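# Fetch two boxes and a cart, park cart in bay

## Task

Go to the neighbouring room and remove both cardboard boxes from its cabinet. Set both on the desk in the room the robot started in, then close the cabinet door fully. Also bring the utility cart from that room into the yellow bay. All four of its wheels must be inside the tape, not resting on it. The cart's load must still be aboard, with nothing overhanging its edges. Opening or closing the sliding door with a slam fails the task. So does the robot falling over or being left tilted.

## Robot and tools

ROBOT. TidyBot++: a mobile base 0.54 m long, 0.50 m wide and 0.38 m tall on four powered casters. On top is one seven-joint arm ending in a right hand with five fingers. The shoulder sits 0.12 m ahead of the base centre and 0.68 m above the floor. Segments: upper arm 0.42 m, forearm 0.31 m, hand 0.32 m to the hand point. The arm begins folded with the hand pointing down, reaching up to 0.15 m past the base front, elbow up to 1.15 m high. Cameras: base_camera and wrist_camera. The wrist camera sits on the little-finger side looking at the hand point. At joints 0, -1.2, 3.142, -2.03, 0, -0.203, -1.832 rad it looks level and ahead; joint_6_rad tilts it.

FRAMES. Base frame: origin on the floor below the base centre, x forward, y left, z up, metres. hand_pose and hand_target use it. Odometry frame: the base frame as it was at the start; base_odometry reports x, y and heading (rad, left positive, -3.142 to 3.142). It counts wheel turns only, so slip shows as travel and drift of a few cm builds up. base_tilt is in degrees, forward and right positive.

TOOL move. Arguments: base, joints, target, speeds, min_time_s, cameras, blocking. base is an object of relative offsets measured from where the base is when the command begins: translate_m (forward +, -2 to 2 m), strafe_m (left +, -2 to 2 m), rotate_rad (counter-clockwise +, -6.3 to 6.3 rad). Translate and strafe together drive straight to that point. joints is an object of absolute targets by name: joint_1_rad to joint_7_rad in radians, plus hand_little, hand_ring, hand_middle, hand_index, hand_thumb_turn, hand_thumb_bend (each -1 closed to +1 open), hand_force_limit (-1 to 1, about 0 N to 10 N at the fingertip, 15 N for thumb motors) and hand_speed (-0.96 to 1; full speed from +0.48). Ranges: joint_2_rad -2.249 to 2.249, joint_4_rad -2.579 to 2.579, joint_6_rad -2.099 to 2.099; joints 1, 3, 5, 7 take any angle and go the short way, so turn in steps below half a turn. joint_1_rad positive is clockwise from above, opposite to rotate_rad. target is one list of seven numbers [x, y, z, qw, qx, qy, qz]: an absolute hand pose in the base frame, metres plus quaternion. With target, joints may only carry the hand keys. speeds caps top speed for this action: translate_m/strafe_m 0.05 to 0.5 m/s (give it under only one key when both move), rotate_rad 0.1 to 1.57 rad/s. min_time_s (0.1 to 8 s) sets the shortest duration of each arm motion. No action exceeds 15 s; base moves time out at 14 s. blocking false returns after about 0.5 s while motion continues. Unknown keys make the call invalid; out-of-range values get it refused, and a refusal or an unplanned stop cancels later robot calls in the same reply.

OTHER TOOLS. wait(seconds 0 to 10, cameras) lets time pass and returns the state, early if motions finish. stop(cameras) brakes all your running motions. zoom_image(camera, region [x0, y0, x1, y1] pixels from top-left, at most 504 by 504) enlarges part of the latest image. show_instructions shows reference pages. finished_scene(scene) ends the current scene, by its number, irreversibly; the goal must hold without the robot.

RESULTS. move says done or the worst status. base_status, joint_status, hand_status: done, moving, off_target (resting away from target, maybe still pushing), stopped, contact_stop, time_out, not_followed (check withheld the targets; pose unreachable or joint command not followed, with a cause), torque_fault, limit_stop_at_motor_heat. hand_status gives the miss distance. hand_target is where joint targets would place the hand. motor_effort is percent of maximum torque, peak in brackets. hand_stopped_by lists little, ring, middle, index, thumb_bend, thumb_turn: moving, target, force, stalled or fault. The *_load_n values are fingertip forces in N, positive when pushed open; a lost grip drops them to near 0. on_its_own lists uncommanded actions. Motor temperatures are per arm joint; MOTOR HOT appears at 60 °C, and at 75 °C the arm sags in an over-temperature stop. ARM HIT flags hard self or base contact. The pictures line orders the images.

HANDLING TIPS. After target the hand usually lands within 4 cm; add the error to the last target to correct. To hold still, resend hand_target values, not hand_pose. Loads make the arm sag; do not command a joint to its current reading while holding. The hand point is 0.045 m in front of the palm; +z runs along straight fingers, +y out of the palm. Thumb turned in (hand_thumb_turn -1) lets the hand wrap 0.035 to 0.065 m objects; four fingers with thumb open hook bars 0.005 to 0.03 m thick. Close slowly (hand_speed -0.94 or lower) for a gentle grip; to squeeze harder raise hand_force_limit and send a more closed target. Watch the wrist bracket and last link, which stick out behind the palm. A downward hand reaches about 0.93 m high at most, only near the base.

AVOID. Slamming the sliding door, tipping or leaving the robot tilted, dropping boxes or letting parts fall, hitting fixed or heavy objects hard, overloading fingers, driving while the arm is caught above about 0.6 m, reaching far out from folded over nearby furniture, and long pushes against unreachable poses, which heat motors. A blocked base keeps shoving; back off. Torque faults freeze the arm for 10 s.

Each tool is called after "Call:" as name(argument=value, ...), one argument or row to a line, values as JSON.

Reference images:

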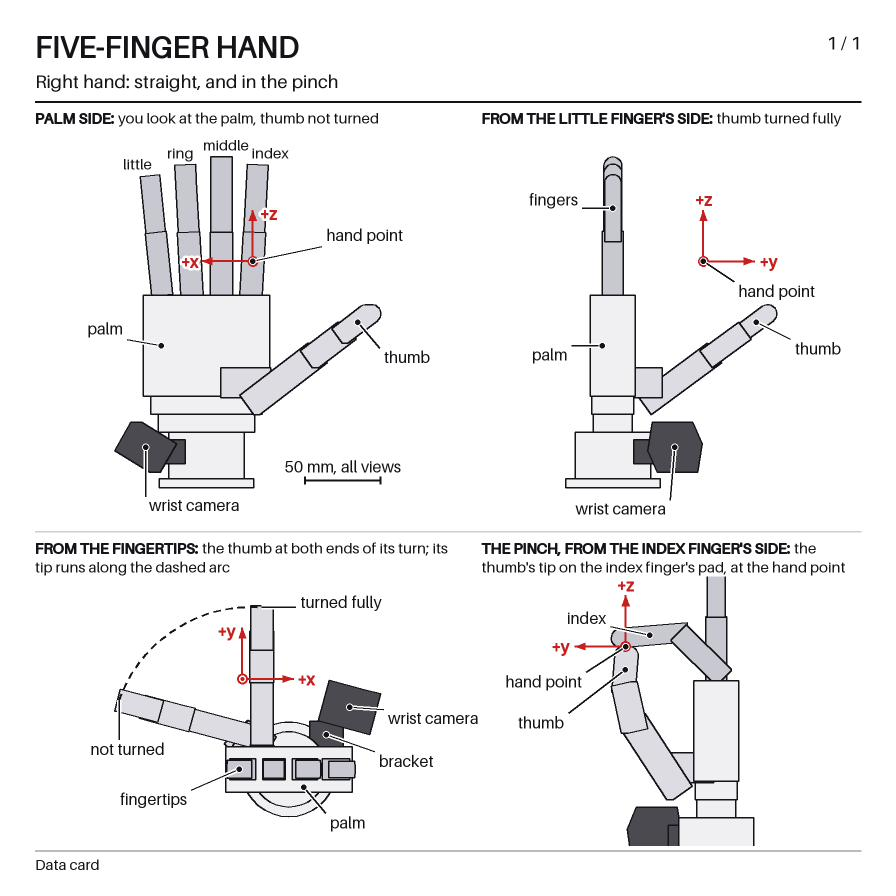

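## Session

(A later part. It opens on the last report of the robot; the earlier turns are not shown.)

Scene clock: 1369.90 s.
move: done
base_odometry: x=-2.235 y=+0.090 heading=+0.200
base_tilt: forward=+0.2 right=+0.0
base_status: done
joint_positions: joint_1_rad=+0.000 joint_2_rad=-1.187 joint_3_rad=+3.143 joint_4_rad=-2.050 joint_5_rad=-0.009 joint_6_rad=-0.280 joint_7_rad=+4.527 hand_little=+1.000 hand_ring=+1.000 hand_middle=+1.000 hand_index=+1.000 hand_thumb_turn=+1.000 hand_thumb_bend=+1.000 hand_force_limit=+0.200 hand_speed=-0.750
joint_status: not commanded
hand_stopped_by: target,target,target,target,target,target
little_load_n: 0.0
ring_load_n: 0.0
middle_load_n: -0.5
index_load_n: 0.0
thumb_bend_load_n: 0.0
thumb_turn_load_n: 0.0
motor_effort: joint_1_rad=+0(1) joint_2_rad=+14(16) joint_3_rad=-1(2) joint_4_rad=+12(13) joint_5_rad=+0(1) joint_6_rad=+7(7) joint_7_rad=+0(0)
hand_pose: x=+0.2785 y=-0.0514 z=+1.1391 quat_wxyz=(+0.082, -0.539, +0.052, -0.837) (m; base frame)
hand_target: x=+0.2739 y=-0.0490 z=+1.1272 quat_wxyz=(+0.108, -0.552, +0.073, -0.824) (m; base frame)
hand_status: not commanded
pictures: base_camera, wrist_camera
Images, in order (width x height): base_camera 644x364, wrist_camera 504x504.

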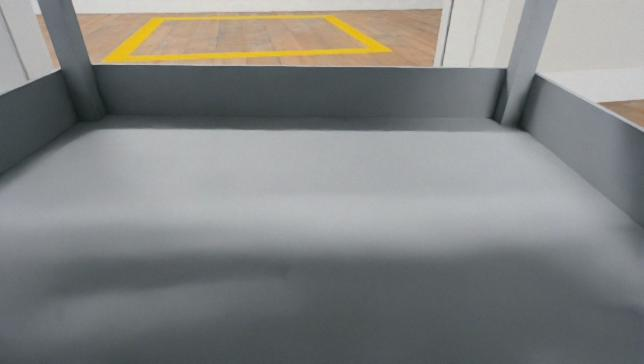

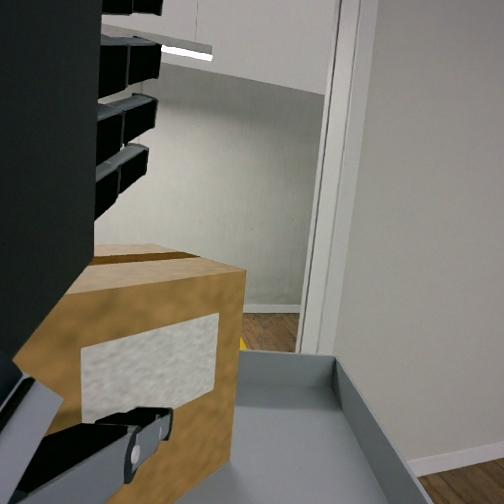

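Call:
move(
  base={"translate_m": 0.2, "strafe_m": -0.06, "rotate_rad": 0.159},
  speeds={"translate_m": 0.13, "rotate_rad": 0.1},
  cameras=["all"],
)

Scene clock: 1389.27 s.
move: done
base_odometry: x=-2.027 y=+0.071 heading=+0.360
base_tilt: forward=+0.2 right=+0.0
base_status: done
joint_positions: joint_1_rad=+0.000 joint_2_rad=-1.187 joint_3_rad=+3.143 joint_4_rad=-2.050 joint_5_rad=-0.009 joint_6_rad=-0.280 joint_7_rad=+4.527 hand_little=+1.000 hand_ring=+1.000 hand_middle=+1.000 hand_index=+1.000 hand_thumb_turn=+1.000 hand_thumb_bend=+1.000 hand_force_limit=+0.200 hand_speed=-0.750
joint_status: not commanded
hand_stopped_by: target,target,target,target,target,target
little_load_n: 0.0
ring_load_n: 0.0
middle_load_n: 0.0
index_load_n: 0.0
thumb_bend_load_n: 0.0
thumb_turn_load_n: 0.0
motor_effort: joint_1_rad=+0(1) joint_2_rad=+13(15) joint_3_rad=-1(2) joint_4_rad=+13(13) joint_5_rad=+0(0) joint_6_rad=+7(7) joint_7_rad=+0(0)
hand_pose: x=+0.2782 y=-0.0514 z=+1.1393 quat_wxyz=(+0.082, -0.538, +0.052, -0.837) (m; base frame)
hand_target: x=+0.2739 y=-0.0490 z=+1.1272 quat_wxyz=(+0.108, -0.552, +0.073, -0.824) (m; base frame)
hand_status: not commanded
pictures: base_camera, wrist_camera
Images, in order (width x height): base_camera 644x364, wrist_camera 504x504.

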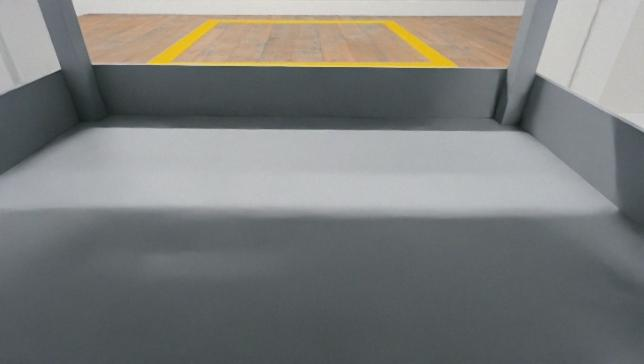

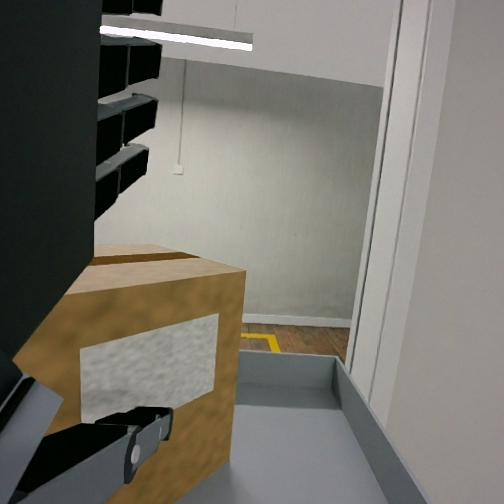

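Call:
move(
  base={"translate_m": 0.15, "strafe_m": -0.017, "rotate_rad": 0.05},
  speeds={"translate_m": 0.13, "rotate_rad": 0.1},
  cameras=["all"],
)

Scene clock: 1411.67 s.
move: done
base_odometry: x=-1.881 y=+0.108 heading=+0.411
base_tilt: forward=+0.2 right=+0.0
base_status: done
joint_positions: joint_1_rad=+0.000 joint_2_rad=-1.188 joint_3_rad=+3.143 joint_4_rad=-2.050 joint_5_rad=-0.009 joint_6_rad=-0.280 joint_7_rad=+4.527 hand_little=+1.000 hand_ring=+1.000 hand_middle=+1.000 hand_index=+1.000 hand_thumb_turn=+1.000 hand_thumb_bend=+1.000 hand_force_limit=+0.200 hand_speed=-0.750
joint_status: not commanded
hand_stopped_by: target,target,target,target,target,target
little_load_n: 0.0
ring_load_n: 0.0
middle_load_n: 0.0
index_load_n: 0.0
thumb_bend_load_n: 0.0
thumb_turn_load_n: 0.0
motor_effort: joint_1_rad=+0(1) joint_2_rad=+14(17) joint_3_rad=-1(1) joint_4_rad=+12(13) joint_5_rad=+0(1) joint_6_rad=+7(7) joint_7_rad=+0(0)
hand_pose: x=+0.2779 y=-0.0514 z=+1.1394 quat_wxyz=(+0.082, -0.538, +0.052, -0.837) (m; base frame)
hand_target: x=+0.2739 y=-0.0490 z=+1.1272 quat_wxyz=(+0.108, -0.552, +0.073, -0.824) (m; base frame)
hand_status: not commanded
pictures: base_camera, wrist_camera
Images, in order (width x height): base_camera 644x364, wrist_camera 504x504.

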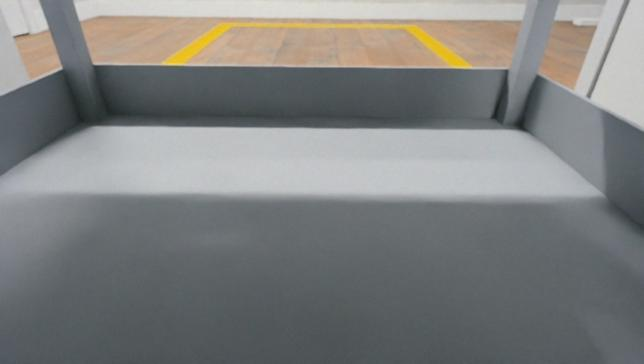

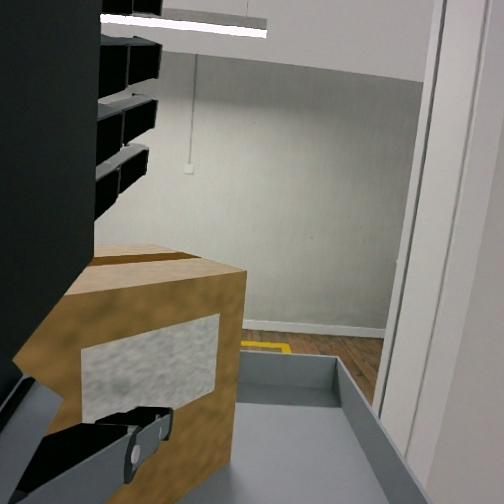

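Call:
zoom_image(
  camera="base_camera",
  region=[120, 0, 520, 80],
)

Scaled by 1.260.

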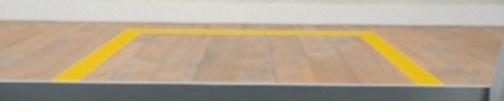

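Call:
zoom_image(
  camera="base_camera",
  region=[0, 0, 160, 120],
)

Call:
zoom_image(
  camera="base_camera",
  region=[484, 0, 644, 120],
)

Scaled by 3.150.

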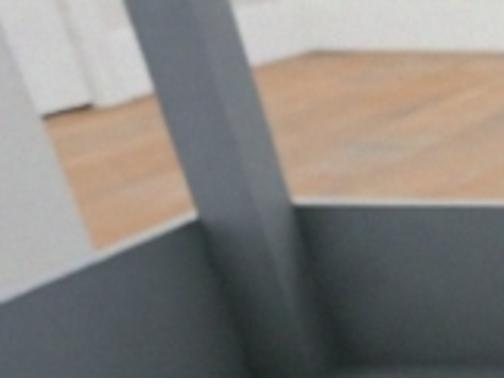

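Scaled by 3.150.

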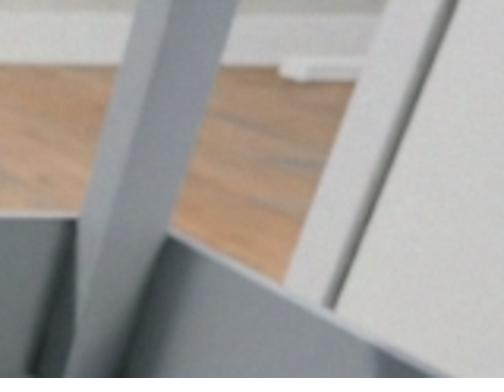

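Call:
move(
  joints={"joint_1_rad": -0.9},
  min_time_s=2.5,
  cameras=["wrist_camera"],
)

Scene clock: 1492.40 s.
move: done
base_odometry: x=-1.881 y=+0.108 heading=+0.411
base_tilt: forward=+0.2 right=+0.0
base_status: not commanded
joint_positions: joint_1_rad=-0.881 joint_2_rad=-1.188 joint_3_rad=+3.143 joint_4_rad=-2.050 joint_5_rad=-0.009 joint_6_rad=-0.280 joint_7_rad=+4.527 hand_little=+1.000 hand_ring=+1.000 hand_middle=+1.000 hand_index=+1.000 hand_thumb_turn=+1.000 hand_thumb_bend=+1.000 hand_force_limit=+0.200 hand_speed=-0.750
joint_status: all done
hand_stopped_by: target,target,target,target,target,target
little_load_n: 0.0
ring_load_n: 0.0
middle_load_n: 0.0
index_load_n: 0.0
thumb_bend_load_n: 0.0
thumb_turn_load_n: 0.0
motor_effort: joint_1_rad=+0(1) joint_2_rad=+13(15) joint_3_rad=-1(1) joint_4_rad=+12(13) joint_5_rad=+0(1) joint_6_rad=+7(7) joint_7_rad=+0(1)
hand_pose: x=+0.2598 y=+0.0899 z=+1.1394 quat_wxyz=(+0.432, -0.509, -0.183, -0.722) (m; base frame)
hand_target: x=+0.2537 y=+0.0908 z=+1.1272 quat_wxyz=(+0.456, -0.528, -0.175, -0.695) (m; base frame)
hand_status: not commanded
pictures: wrist_camera
Images, in order (width x height): wrist_camera 504x504.

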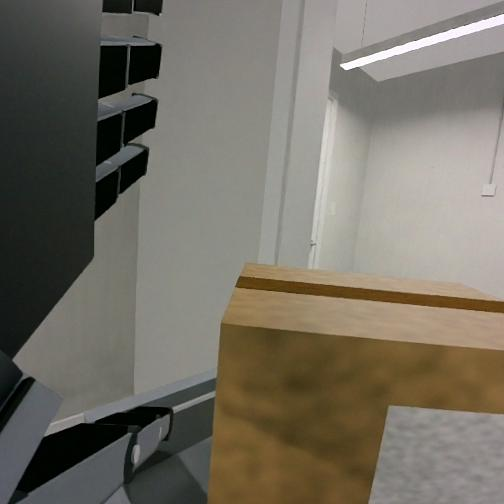

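Call:
move(
  base={"translate_m": 0.12, "strafe_m": 0.012, "rotate_rad": -0.06},
  speeds={"translate_m": 0.1, "rotate_rad": 0.1},
  joints={"joint_1_rad": 0},
  min_time_s=2.5,
  cameras=["all"],
)

Scene clock: 1549.50 s.
move: done
base_odometry: x=-1.776 y=+0.167 heading=+0.350
base_tilt: forward=+0.2 right=+0.0
base_status: done
joint_positions: joint_1_rad=-0.019 joint_2_rad=-1.188 joint_3_rad=+3.143 joint_4_rad=-2.050 joint_5_rad=-0.009 joint_6_rad=-0.280 joint_7_rad=+4.527 hand_little=+1.000 hand_ring=+1.000 hand_middle=+1.000 hand_index=+1.000 hand_thumb_turn=+1.000 hand_thumb_bend=+1.000 hand_force_limit=+0.200 hand_speed=-0.750
joint_status: all done
hand_stopped_by: target,target,target,target,target,target
little_load_n: 0.0
ring_load_n: 0.0
middle_load_n: 0.0
index_load_n: 0.0
thumb_bend_load_n: 0.0
thumb_turn_load_n: 0.0
motor_effort: joint_1_rad=+0(2) joint_2_rad=+13(15) joint_3_rad=-1(1) joint_4_rad=+12(13) joint_5_rad=+0(1) joint_6_rad=+7(7) joint_7_rad=+0(0)
hand_pose: x=+0.2788 y=-0.0485 z=+1.1394 quat_wxyz=(+0.090, -0.539, +0.047, -0.836) (m; base frame)
hand_target: x=+0.2739 y=-0.0490 z=+1.1272 quat_wxyz=(+0.108, -0.552, +0.073, -0.824) (m; base frame)
hand_status: not commanded
pictures: base_camera, wrist_camera
Images, in order (width x height): base_camera 644x364, wrist_camera 504x504.

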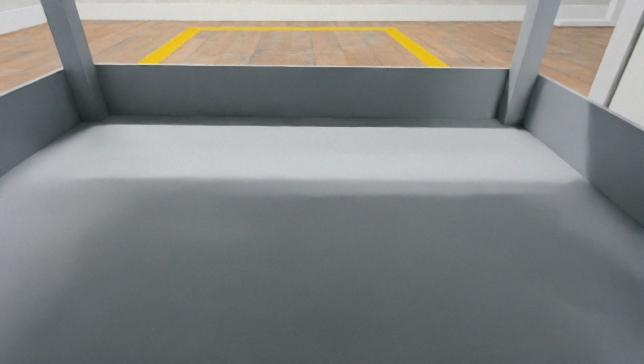

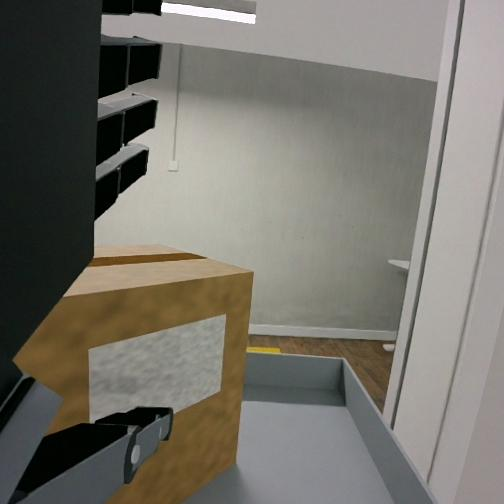

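Call:
move(
  base={"translate_m": 0.13},
  speeds={"translate_m": 0.1},
  cameras=["all"],
)

Call:
zoom_image(
  camera="base_camera",
  region=[0, 0, 160, 120],
)

Call:
zoom_image(
  camera="base_camera",
  region=[484, 0, 644, 120],
)

Scene clock: 1559.23 s.
move: done
base_odometry: x=-1.654 y=+0.212 heading=+0.350
base_tilt: forward=+0.2 right=+0.0
base_status: done
joint_positions: joint_1_rad=-0.018 joint_2_rad=-1.188 joint_3_rad=+3.143 joint_4_rad=-2.050 joint_5_rad=-0.009 joint_6_rad=-0.280 joint_7_rad=+4.527 hand_little=+1.000 hand_ring=+1.000 hand_middle=+1.000 hand_index=+1.000 hand_thumb_turn=+1.000 hand_thumb_bend=+1.000 hand_force_limit=+0.200 hand_speed=-0.750
joint_status: not commanded
hand_stopped_by: target,target,target,target,target,target
little_load_n: 0.0
ring_load_n: 0.0
middle_load_n: 0.0
index_load_n: 0.0
thumb_bend_load_n: 0.0
thumb_turn_load_n: 0.0
motor_effort: joint_1_rad=+0(1) joint_2_rad=+15(15) joint_3_rad=-1(1) joint_4_rad=+12(13) joint_5_rad=+0(1) joint_6_rad=+7(7) joint_7_rad=+0(0)
hand_pose: x=+0.2786 y=-0.0485 z=+1.1396 quat_wxyz=(+0.090, -0.538, +0.047, -0.837) (m; base frame)
hand_target: x=+0.2739 y=-0.0490 z=+1.1272 quat_wxyz=(+0.108, -0.552, +0.073, -0.824) (m; base frame)
hand_status: not commanded
pictures: base_camera, wrist_camera
Images, in order (width x height): base_camera 644x364, wrist_camera 504x504.

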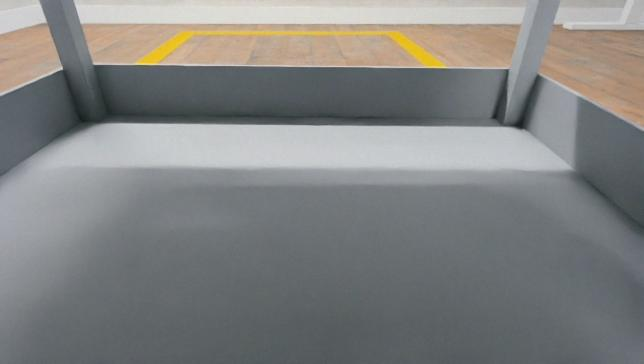

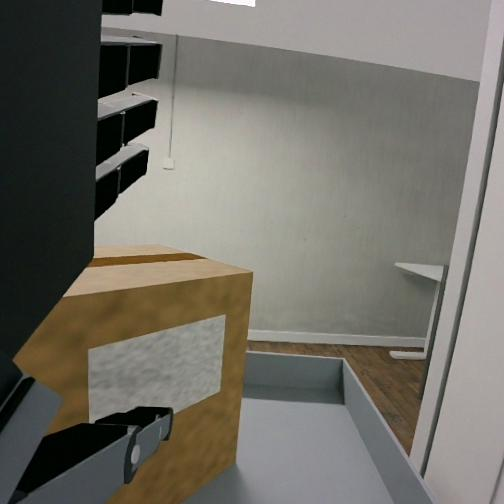

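Scaled by 3.150.

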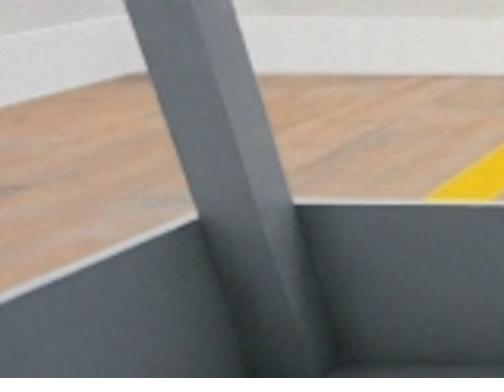

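Scaled by 3.150.

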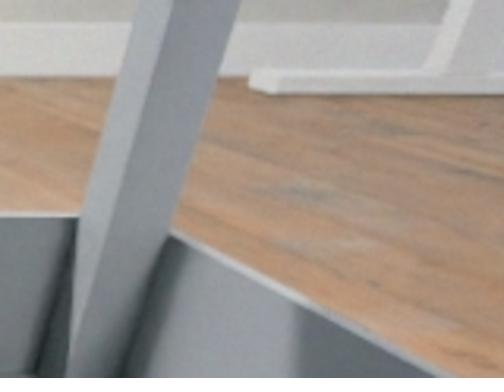

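Call:
move(
  base={"translate_m": 0.15, "strafe_m": -0.027, "rotate_rad": 0.08},
  speeds={"translate_m": 0.11, "rotate_rad": 0.1},
  cameras=["all"],
)

Call:
zoom_image(
  camera="base_camera",
  region=[120, 0, 320, 80],
)

Call:
zoom_image(
  camera="base_camera",
  region=[300, 0, 500, 80],
)

Scene clock: 1584.60 s.
move: done
base_odometry: x=-1.504 y=+0.238 heading=+0.431
base_tilt: forward=+0.2 right=+0.0
base_status: done
joint_positions: joint_1_rad=-0.017 joint_2_rad=-1.188 joint_3_rad=+3.143 joint_4_rad=-2.049 joint_5_rad=-0.009 joint_6_rad=-0.281 joint_7_rad=+4.527 hand_little=+1.000 hand_ring=+1.000 hand_middle=+1.000 hand_index=+1.000 hand_thumb_turn=+1.000 hand_thumb_bend=+1.000 hand_force_limit=+0.200 hand_speed=-0.750
joint_status: not commanded
hand_stopped_by: target,target,target,target,target,target
little_load_n: 0.0
ring_load_n: 0.0
middle_load_n: 0.0
index_load_n: 0.0
thumb_bend_load_n: 0.0
thumb_turn_load_n: 0.0
motor_effort: joint_1_rad=+0(1) joint_2_rad=+14(16) joint_3_rad=-1(2) joint_4_rad=+12(13) joint_5_rad=+0(1) joint_6_rad=+7(7) joint_7_rad=+0(0)
hand_pose: x=+0.2783 y=-0.0487 z=+1.1397 quat_wxyz=(+0.090, -0.538, +0.047, -0.837) (m; base frame)
hand_target: x=+0.2739 y=-0.0490 z=+1.1272 quat_wxyz=(+0.108, -0.552, +0.073, -0.824) (m; base frame)
hand_status: not commanded
pictures: base_camera, wrist_camera
Images, in order (width x height): base_camera 644x364, wrist_camera 504x504.

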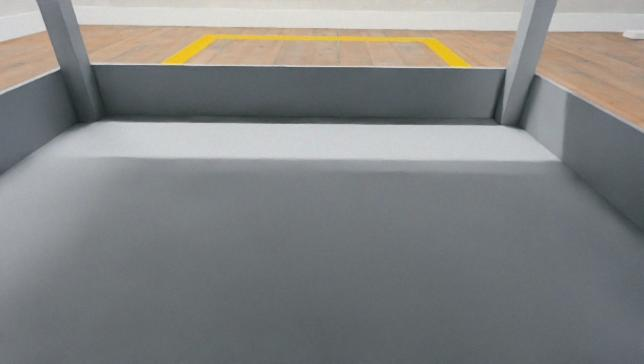

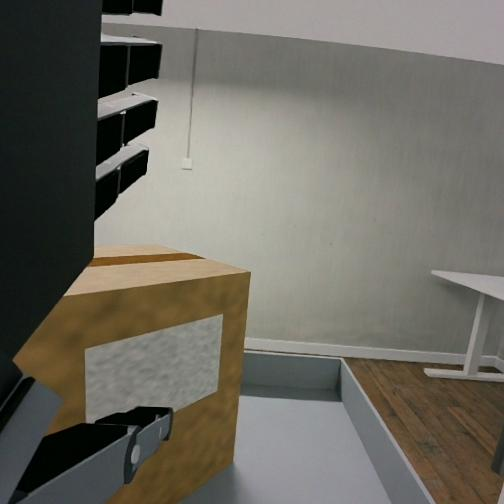

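Scaled by 2.520.

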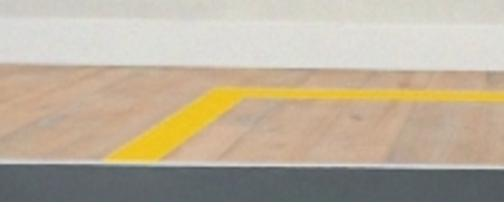

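Scaled by 2.520.

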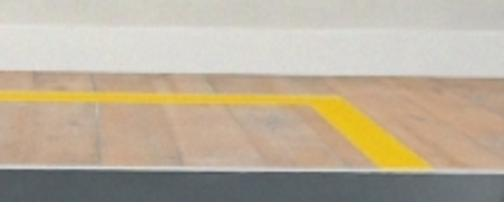

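Call:
move(
  base={"translate_m": 0.6},
  speeds={"translate_m": 0.12},
  cameras=["all"],
)

Call:
zoom_image(
  camera="base_camera",
  region=[80, 0, 320, 80],
)

Call:
zoom_image(
  camera="base_camera",
  region=[300, 0, 540, 80],
)

Scene clock: 1609.03 s.
move: done
base_odometry: x=-0.959 y=+0.488 heading=+0.431
base_tilt: forward=+0.2 right=+0.0
base_status: done
joint_positions: joint_1_rad=-0.017 joint_2_rad=-1.189 joint_3_rad=+3.143 joint_4_rad=-2.049 joint_5_rad=-0.009 joint_6_rad=-0.281 joint_7_rad=+4.527 hand_little=+1.000 hand_ring=+1.000 hand_middle=+1.000 hand_index=+1.000 hand_thumb_turn=+1.000 hand_thumb_bend=+1.000 hand_force_limit=+0.200 hand_speed=-0.750
joint_status: not commanded
hand_stopped_by: target,target,target,target,target,target
little_load_n: 0.0
ring_load_n: 0.0
middle_load_n: 0.0
index_load_n: 0.0
thumb_bend_load_n: 0.0
thumb_turn_load_n: 0.0
motor_effort: joint_1_rad=+0(1) joint_2_rad=+14(16) joint_3_rad=-1(1) joint_4_rad=+13(13) joint_5_rad=+0(1) joint_6_rad=+7(7) joint_7_rad=+0(0)
hand_pose: x=+0.2780 y=-0.0487 z=+1.1399 quat_wxyz=(+0.090, -0.538, +0.047, -0.837) (m; base frame)
hand_target: x=+0.2739 y=-0.0490 z=+1.1272 quat_wxyz=(+0.108, -0.552, +0.073, -0.824) (m; base frame)
hand_status: not commanded
pictures: base_camera, wrist_camera
Images, in order (width x height): base_camera 644x364, wrist_camera 504x504.

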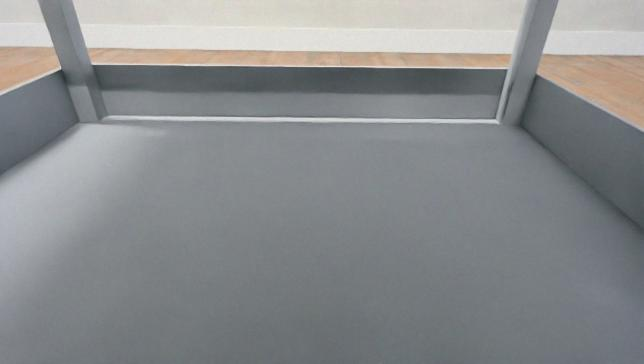

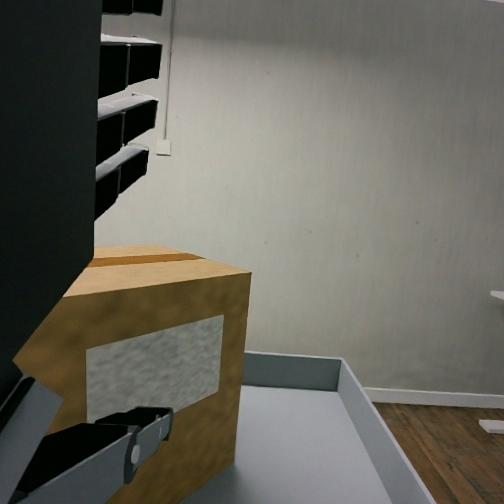

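Scaled by 2.100.

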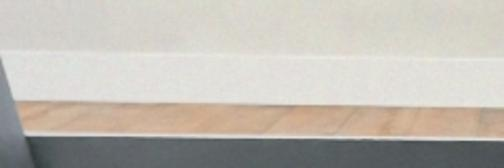

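Scaled by 2.100.

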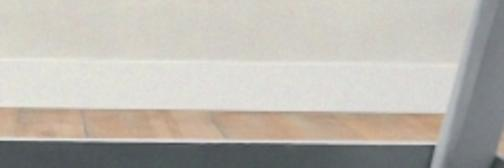

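Call:
move(
  base={"translate_m": 0.52},
  speeds={"translate_m": 0.12},
  cameras=["base_camera"],
)

Call:
move(
  base={"translate_m": -0.5},
  speeds={"translate_m": 0.15},
  cameras=["all"],
)

Scene clock: 1623.73 s.
move: done
base_odometry: x=-0.486 y=+0.705 heading=+0.431
base_tilt: forward=+0.2 right=+0.0
base_status: done
joint_positions: joint_1_rad=-0.017 joint_2_rad=-1.190 joint_3_rad=+3.143 joint_4_rad=-2.049 joint_5_rad=-0.009 joint_6_rad=-0.281 joint_7_rad=+4.527 hand_little=+1.000 hand_ring=+1.000 hand_middle=+1.000 hand_index=+1.000 hand_thumb_turn=+1.000 hand_thumb_bend=+1.000 hand_force_limit=+0.200 hand_speed=-0.750
joint_status: not commanded
hand_stopped_by: target,target,target,target,target,target
little_load_n: 0.0
ring_load_n: 0.0
middle_load_n: 0.0
index_load_n: 0.0
thumb_bend_load_n: 0.0
thumb_turn_load_n: 0.0
motor_effort: joint_1_rad=+0(1) joint_2_rad=+13(16) joint_3_rad=-1(1) joint_4_rad=+13(13) joint_5_rad=+0(1) joint_6_rad=+6(7) joint_7_rad=+0(0)
hand_pose: x=+0.2776 y=-0.0487 z=+1.1402 quat_wxyz=(+0.090, -0.538, +0.047, -0.837) (m; base frame)
hand_target: x=+0.2739 y=-0.0490 z=+1.1272 quat_wxyz=(+0.108, -0.552, +0.073, -0.824) (m; base frame)
hand_status: not commanded
pictures: base_camera
Images, in order (width x height): base_camera 644x364.

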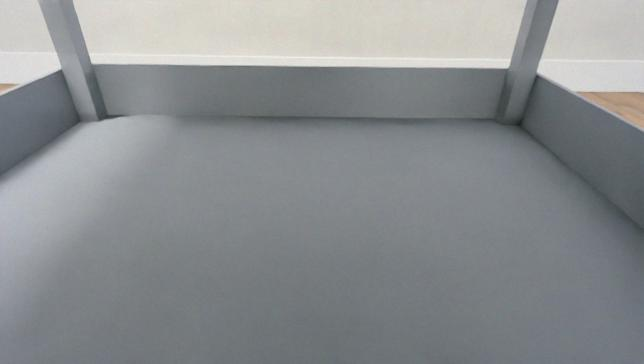

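Scene clock: 1627.73 s.
move: done
base_odometry: x=-0.941 y=+0.496 heading=+0.431
base_tilt: forward=+0.2 right=+0.0
base_status: done
joint_positions: joint_1_rad=-0.017 joint_2_rad=-1.190 joint_3_rad=+3.143 joint_4_rad=-2.049 joint_5_rad=-0.009 joint_6_rad=-0.281 joint_7_rad=+4.527 hand_little=+1.000 hand_ring=+1.000 hand_middle=+1.000 hand_index=+1.000 hand_thumb_turn=+1.000 hand_thumb_bend=+1.000 hand_force_limit=+0.200 hand_speed=-0.750
joint_status: not commanded
hand_stopped_by: target,target,target,target,target,target
little_load_n: 0.0
ring_load_n: 0.0
middle_load_n: 0.0
index_load_n: 0.0
thumb_bend_load_n: 0.0
thumb_turn_load_n: 0.0
motor_effort: joint_1_rad=+0(1) joint_2_rad=+13(16) joint_3_rad=-1(2) joint_4_rad=+12(13) joint_5_rad=+0(1) joint_6_rad=+7(7) joint_7_rad=+0(0)
hand_pose: x=+0.2775 y=-0.0488 z=+1.1402 quat_wxyz=(+0.090, -0.537, +0.047, -0.837) (m; base frame)
hand_target: x=+0.2739 y=-0.0490 z=+1.1272 quat_wxyz=(+0.108, -0.552, +0.073, -0.824) (m; base frame)
hand_status: not commanded
pictures: base_camera, wrist_camera
Images, in order (width x height): base_camera 644x364, wrist_camera 504x504.

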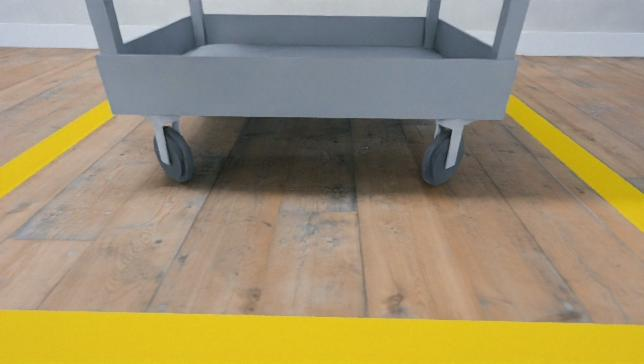

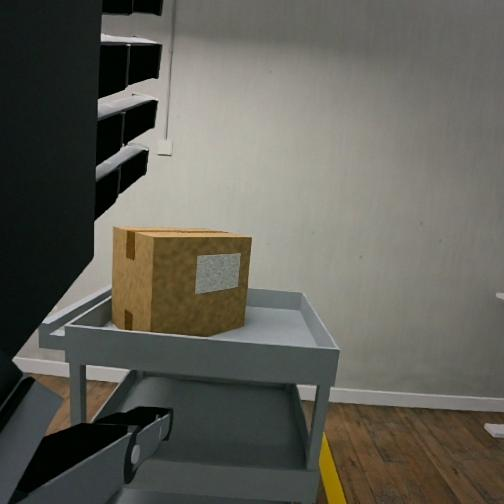

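Call:
move(
  joints={"joint_1_rad": -0.5},
  min_time_s=1.5,
  cameras=["wrist_camera"],
)

Call:
move(
  joints={"joint_1_rad": 1.2},
  min_time_s=2.5,
  cameras=["wrist_camera"],
)

Scene clock: 1649.40 s.
move: done
base_odometry: x=-0.941 y=+0.496 heading=+0.431
base_tilt: forward=+0.1 right=+0.0
base_status: not commanded
joint_positions: joint_1_rad=-0.481 joint_2_rad=-1.190 joint_3_rad=+3.143 joint_4_rad=-2.049 joint_5_rad=-0.009 joint_6_rad=-0.281 joint_7_rad=+4.527 hand_little=+1.000 hand_ring=+1.000 hand_middle=+1.000 hand_index=+1.000 hand_thumb_turn=+1.000 hand_thumb_bend=+1.000 hand_force_limit=+0.200 hand_speed=-0.750
joint_status: all done
hand_stopped_by: target,target,target,target,target,target
little_load_n: 0.0
ring_load_n: 0.0
middle_load_n: 0.0
index_load_n: 0.0
thumb_bend_load_n: 0.0
thumb_turn_load_n: 0.0
motor_effort: joint_1_rad=+0(1) joint_2_rad=+14(14) joint_3_rad=-1(1) joint_4_rad=+12(13) joint_5_rad=+0(0) joint_6_rad=+7(7) joint_7_rad=+0(0)
hand_pose: x=+0.2825 y=+0.0273 z=+1.1402 quat_wxyz=(+0.280, -0.534, -0.078, -0.794) (m; base frame)
hand_target: x=+0.2784 y=+0.0312 z=+1.1272 quat_wxyz=(+0.309, -0.552, -0.066, -0.771) (m; base frame)
hand_status: not commanded
pictures: wrist_camera
Images, in order (width x height): wrist_camera 504x504.

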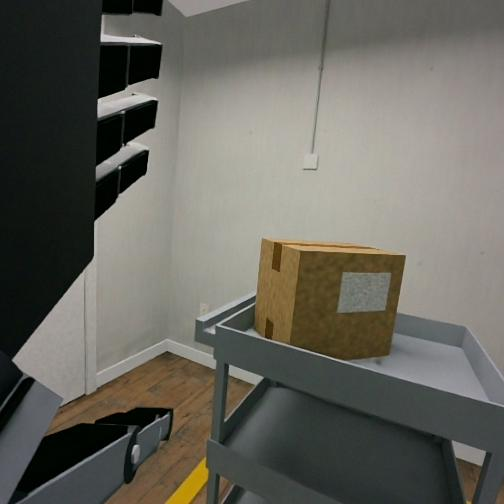

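Scene clock: 1652.30 s.
move: done
base_odometry: x=-0.941 y=+0.496 heading=+0.431
base_tilt: forward=+0.1 right=+0.0
base_status: not commanded
joint_positions: joint_1_rad=+1.181 joint_2_rad=-1.190 joint_3_rad=+3.143 joint_4_rad=-2.049 joint_5_rad=-0.009 joint_6_rad=-0.281 joint_7_rad=+4.527 hand_little=+1.000 hand_ring=+1.000 hand_middle=+1.000 hand_index=+1.000 hand_thumb_turn=+1.000 hand_thumb_bend=+1.000 hand_force_limit=+0.200 hand_speed=-0.750
joint_status: all done
hand_stopped_by: target,target,target,target,target,target
little_load_n: 0.0
ring_load_n: 0.0
middle_load_n: 0.0
index_load_n: 0.0
thumb_bend_load_n: 0.0
thumb_turn_load_n: 0.0
motor_effort: joint_1_rad=+0(2) joint_2_rad=+14(15) joint_3_rad=-1(1) joint_4_rad=+12(13) joint_5_rad=+0(1) joint_6_rad=+7(7) joint_7_rad=+0(0)
hand_pose: x=+0.1313 y=-0.1653 z=+1.1402 quat_wxyz=(-0.398, -0.417, +0.342, -0.742) (m; base frame)
hand_target: x=+0.1294 y=-0.1621 z=+1.1272 quat_wxyz=(-0.376, -0.414, +0.371, -0.741) (m; base frame)
hand_status: not commanded
pictures: wrist_camera
Images, in order (width x height): wrist_camera 504x504.

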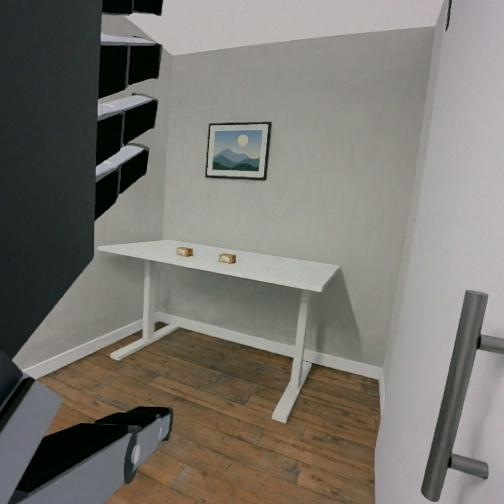

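Call:
finished_scene(
  scene=2,
)

The scene is finished: the task was done.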